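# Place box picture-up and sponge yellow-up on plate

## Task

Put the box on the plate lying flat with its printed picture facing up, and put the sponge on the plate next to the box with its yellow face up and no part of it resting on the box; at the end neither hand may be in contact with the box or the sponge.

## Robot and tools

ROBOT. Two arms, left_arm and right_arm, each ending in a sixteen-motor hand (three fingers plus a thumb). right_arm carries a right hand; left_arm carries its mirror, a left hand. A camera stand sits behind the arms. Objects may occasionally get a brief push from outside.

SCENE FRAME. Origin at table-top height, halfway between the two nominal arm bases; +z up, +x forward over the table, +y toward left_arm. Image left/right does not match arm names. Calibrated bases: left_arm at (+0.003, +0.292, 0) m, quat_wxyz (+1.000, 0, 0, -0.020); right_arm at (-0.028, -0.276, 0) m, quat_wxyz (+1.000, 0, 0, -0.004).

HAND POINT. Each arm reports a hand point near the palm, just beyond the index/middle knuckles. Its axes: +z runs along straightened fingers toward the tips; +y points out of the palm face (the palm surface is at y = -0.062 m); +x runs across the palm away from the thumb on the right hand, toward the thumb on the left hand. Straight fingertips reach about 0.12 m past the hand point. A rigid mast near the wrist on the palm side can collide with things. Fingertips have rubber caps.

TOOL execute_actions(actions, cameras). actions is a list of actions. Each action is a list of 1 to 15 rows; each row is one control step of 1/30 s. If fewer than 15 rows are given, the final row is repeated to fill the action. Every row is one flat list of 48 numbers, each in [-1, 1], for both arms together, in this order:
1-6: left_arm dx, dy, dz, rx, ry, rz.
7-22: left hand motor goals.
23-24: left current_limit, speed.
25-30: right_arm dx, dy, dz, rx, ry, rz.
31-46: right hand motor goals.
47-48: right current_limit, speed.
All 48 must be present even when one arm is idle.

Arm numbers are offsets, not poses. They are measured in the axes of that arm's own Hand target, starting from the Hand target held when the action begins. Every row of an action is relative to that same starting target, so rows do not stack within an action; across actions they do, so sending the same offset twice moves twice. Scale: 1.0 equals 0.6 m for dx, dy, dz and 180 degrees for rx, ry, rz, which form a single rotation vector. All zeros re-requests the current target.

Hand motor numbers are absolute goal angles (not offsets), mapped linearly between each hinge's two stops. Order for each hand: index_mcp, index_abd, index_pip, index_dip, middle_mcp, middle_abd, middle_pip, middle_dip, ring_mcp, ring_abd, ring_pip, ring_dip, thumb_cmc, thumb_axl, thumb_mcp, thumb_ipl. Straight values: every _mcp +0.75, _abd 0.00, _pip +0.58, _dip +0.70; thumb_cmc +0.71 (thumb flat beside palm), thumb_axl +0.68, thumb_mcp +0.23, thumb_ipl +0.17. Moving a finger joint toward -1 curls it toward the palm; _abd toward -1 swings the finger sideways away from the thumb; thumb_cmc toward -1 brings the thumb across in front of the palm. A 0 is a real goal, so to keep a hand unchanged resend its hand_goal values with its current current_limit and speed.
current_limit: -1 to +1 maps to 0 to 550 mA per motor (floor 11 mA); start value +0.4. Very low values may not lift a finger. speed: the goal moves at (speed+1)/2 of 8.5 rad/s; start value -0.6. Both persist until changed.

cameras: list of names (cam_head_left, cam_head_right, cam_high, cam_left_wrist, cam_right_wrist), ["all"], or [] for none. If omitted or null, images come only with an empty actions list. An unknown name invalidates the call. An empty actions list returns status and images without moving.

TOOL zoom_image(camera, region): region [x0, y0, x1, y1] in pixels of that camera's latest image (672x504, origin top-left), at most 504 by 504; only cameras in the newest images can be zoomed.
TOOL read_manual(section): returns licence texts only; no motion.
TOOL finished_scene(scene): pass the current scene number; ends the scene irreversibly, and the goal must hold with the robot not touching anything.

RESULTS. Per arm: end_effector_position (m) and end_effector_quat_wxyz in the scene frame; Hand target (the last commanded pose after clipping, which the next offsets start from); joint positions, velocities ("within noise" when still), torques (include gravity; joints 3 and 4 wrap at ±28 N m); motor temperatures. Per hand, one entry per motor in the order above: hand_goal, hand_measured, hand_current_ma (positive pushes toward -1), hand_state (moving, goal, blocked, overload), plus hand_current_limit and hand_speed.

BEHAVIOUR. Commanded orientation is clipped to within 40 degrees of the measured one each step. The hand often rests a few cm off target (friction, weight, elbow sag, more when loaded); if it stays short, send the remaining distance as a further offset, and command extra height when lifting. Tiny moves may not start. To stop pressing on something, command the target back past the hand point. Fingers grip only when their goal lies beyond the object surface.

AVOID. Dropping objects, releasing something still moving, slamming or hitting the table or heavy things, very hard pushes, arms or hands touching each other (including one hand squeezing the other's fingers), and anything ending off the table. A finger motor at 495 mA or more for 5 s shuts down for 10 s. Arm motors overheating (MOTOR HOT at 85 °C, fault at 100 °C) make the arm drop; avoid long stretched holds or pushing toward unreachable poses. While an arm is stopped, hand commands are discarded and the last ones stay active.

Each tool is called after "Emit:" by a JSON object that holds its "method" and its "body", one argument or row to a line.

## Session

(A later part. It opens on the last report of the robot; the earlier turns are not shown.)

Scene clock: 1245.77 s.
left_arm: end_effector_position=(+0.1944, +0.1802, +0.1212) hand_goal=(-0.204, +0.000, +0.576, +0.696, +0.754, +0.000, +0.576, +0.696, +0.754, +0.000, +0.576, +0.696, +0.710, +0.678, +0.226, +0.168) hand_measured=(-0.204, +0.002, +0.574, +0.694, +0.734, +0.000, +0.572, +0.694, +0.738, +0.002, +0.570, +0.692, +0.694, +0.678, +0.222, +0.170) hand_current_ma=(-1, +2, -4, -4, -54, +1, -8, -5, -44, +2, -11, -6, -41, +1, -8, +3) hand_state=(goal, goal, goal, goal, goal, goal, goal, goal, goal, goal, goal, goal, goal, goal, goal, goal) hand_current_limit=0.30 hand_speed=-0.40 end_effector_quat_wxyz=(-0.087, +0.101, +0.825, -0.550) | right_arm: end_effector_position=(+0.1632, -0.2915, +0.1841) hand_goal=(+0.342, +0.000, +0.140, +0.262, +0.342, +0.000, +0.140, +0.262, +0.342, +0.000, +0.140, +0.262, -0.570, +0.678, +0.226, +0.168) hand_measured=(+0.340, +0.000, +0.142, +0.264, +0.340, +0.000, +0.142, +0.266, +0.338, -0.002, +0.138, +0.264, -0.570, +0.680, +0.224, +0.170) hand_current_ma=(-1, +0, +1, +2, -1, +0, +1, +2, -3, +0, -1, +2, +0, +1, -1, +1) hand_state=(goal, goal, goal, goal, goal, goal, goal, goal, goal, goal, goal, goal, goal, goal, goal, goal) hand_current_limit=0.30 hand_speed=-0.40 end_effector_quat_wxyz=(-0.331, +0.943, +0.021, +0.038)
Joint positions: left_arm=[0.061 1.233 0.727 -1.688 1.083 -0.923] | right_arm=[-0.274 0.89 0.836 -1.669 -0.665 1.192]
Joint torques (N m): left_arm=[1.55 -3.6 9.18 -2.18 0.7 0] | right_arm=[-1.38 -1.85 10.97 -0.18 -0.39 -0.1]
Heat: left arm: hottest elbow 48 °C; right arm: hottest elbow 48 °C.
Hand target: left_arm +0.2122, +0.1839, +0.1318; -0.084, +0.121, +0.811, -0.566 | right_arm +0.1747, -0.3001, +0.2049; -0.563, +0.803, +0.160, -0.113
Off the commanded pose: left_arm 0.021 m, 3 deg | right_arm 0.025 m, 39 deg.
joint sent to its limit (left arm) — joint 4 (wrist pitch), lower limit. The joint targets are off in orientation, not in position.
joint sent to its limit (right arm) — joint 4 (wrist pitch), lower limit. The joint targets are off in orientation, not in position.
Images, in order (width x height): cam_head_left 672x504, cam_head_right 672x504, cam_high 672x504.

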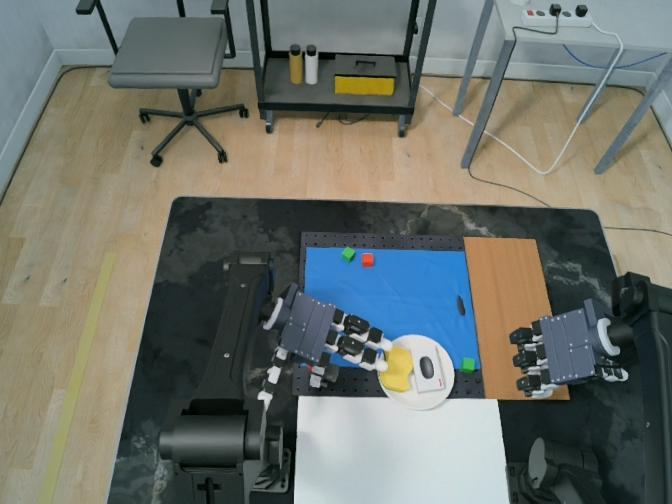

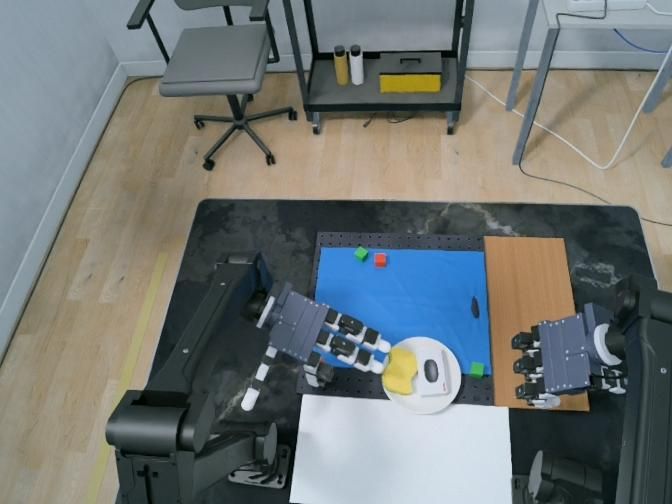

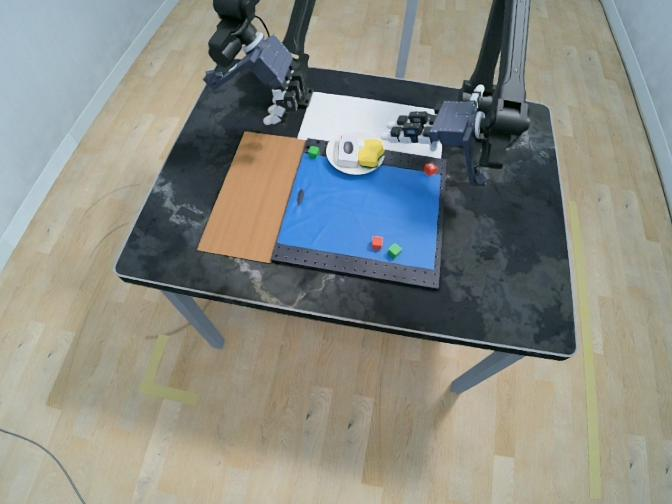

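Emit:
{"method": "zoom_image", "body": {
  "camera": "cam_head_right",
  "region": [372, 328, 472, 420]
}}

Emit:
{"method": "zoom_image", "body": {
  "camera": "cam_high",
  "region": [322, 130, 392, 180]
}}

Scaled by 5.040.

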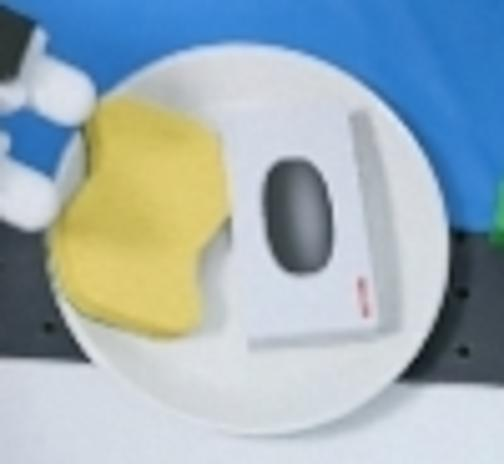

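Scaled by 7.200.

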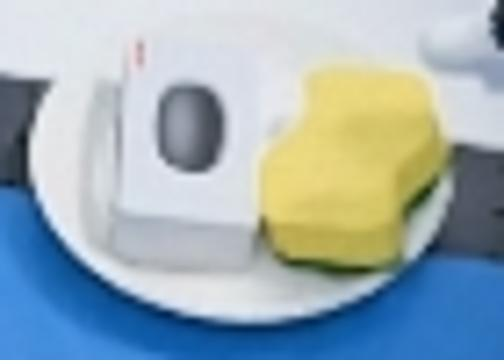

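Emit:
{"method": "execute_actions", "body": {
  "actions": [
    [[0.0212,0.0335,-0.0922,0,0,0,-0.205,0,0.576,0.696,0.754,0,0.576,0.696,0.754,0,0.576,0.696,0.71,0.678,0.226,0.168,0.3,-0.4,0,0,0,0,0,0,0.342,0,0.139,0.261,0.342,0,0.139,0.261,0.342,0,0.139,0.261,-0.571,0.678,0.226,0.168,0.3,-0.4]]
  ],
  "cameras": ["cam_head_left"]
}}

Emit:
{"method": "zoom_image", "body": {
  "camera": "cam_head_left",
  "region": [365, 325, 465, 415]
}}

Scene clock: 1264.93 s.
left_arm: end_effector_position=(+0.2015, +0.2370, +0.1170) hand_goal=(-0.204, +0.000, +0.576, +0.696, +0.754, +0.000, +0.576, +0.696, +0.754, +0.000, +0.576, +0.696, +0.710, +0.678, +0.226, +0.168) hand_measured=(-0.204, +0.002, +0.574, +0.694, +0.736, +0.000, +0.572, +0.694, +0.740, +0.002, +0.570, +0.692, +0.694, +0.678, +0.222, +0.170) hand_current_ma=(+0, +2, -3, -4, -47, +1, -8, -5, -39, +2, -10, -5, -41, +1, -8, +3) hand_state=(goal, goal, goal, goal, goal, goal, goal, goal, goal, goal, goal, goal, goal, goal, goal, goal) hand_current_limit=0.30 hand_speed=-0.40 end_effector_quat_wxyz=(-0.057, +0.071, +0.863, -0.496) | right_arm: end_effector_position=(+0.1632, -0.2915, +0.1841) hand_goal=(+0.342, +0.000, +0.140, +0.262, +0.342, +0.000, +0.140, +0.262, +0.342, +0.000, +0.140, +0.262, -0.570, +0.678, +0.226, +0.168) hand_measured=(+0.340, +0.000, +0.142, +0.264, +0.340, +0.000, +0.142, +0.266, +0.338, -0.002, +0.138, +0.264, -0.570, +0.680, +0.224, +0.170) hand_current_ma=(-1, +0, +1, +2, -1, +0, +1, +2, -3, +0, -1, +2, +0, +1, -1, +1) hand_state=(goal, goal, goal, goal, goal, goal, goal, goal, goal, goal, goal, goal, goal, goal, goal, goal) hand_current_limit=0.30 hand_speed=-0.40 end_effector_quat_wxyz=(-0.331, +0.943, +0.021, +0.038)
Joint positions: left_arm=[0.229 1.196 0.738 -1.689 0.93 -0.923] | right_arm=[-0.274 0.89 0.836 -1.669 -0.665 1.192]
Joint torques (N m): left_arm=[1.38 -4.48 9.32 -2.06 0.63 -0.02] | right_arm=[-1.38 -1.85 10.97 -0.2 -0.4 -0.1]
Heat: left arm: hottest elbow 49 °C; right arm: hottest elbow 48 °C.
Hand target: left_arm +0.2173, +0.2438, +0.1321; -0.084, +0.121, +0.811, -0.566 | right_arm +0.1747, -0.3001, +0.2049; -0.563, +0.803, +0.160, -0.113
Off the commanded pose: left_arm 0.023 m, 12 deg | right_arm 0.025 m, 39 deg.
joint sent to its limit (left arm) — joint 4 (wrist pitch), lower limit. The joint targets are off in orientation, not in position.
joint sent to its limit (right arm) — joint 4 (wrist pitch), lower limit. The joint targets are off in orientation, not in position.
Images, in order (width x height): cam_head_left 672x504.

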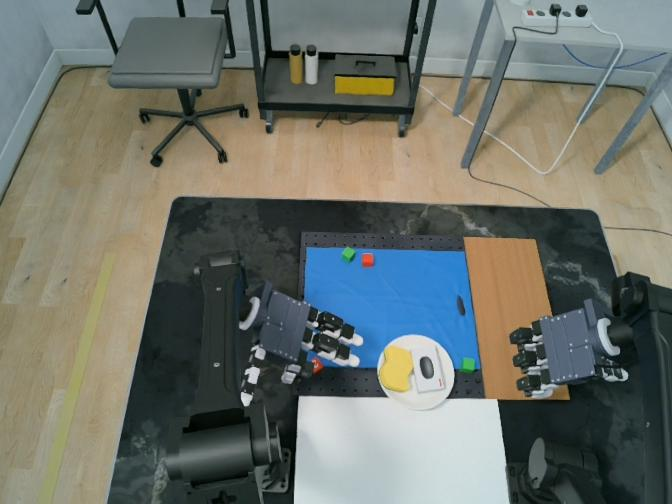

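Scaled by 5.040.

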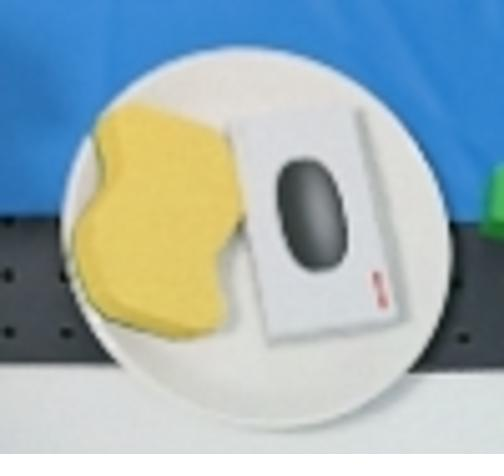

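Emit:
{"method": "finished_scene", "body": {
  "scene": 2
}}

The scene is finished: the task was done.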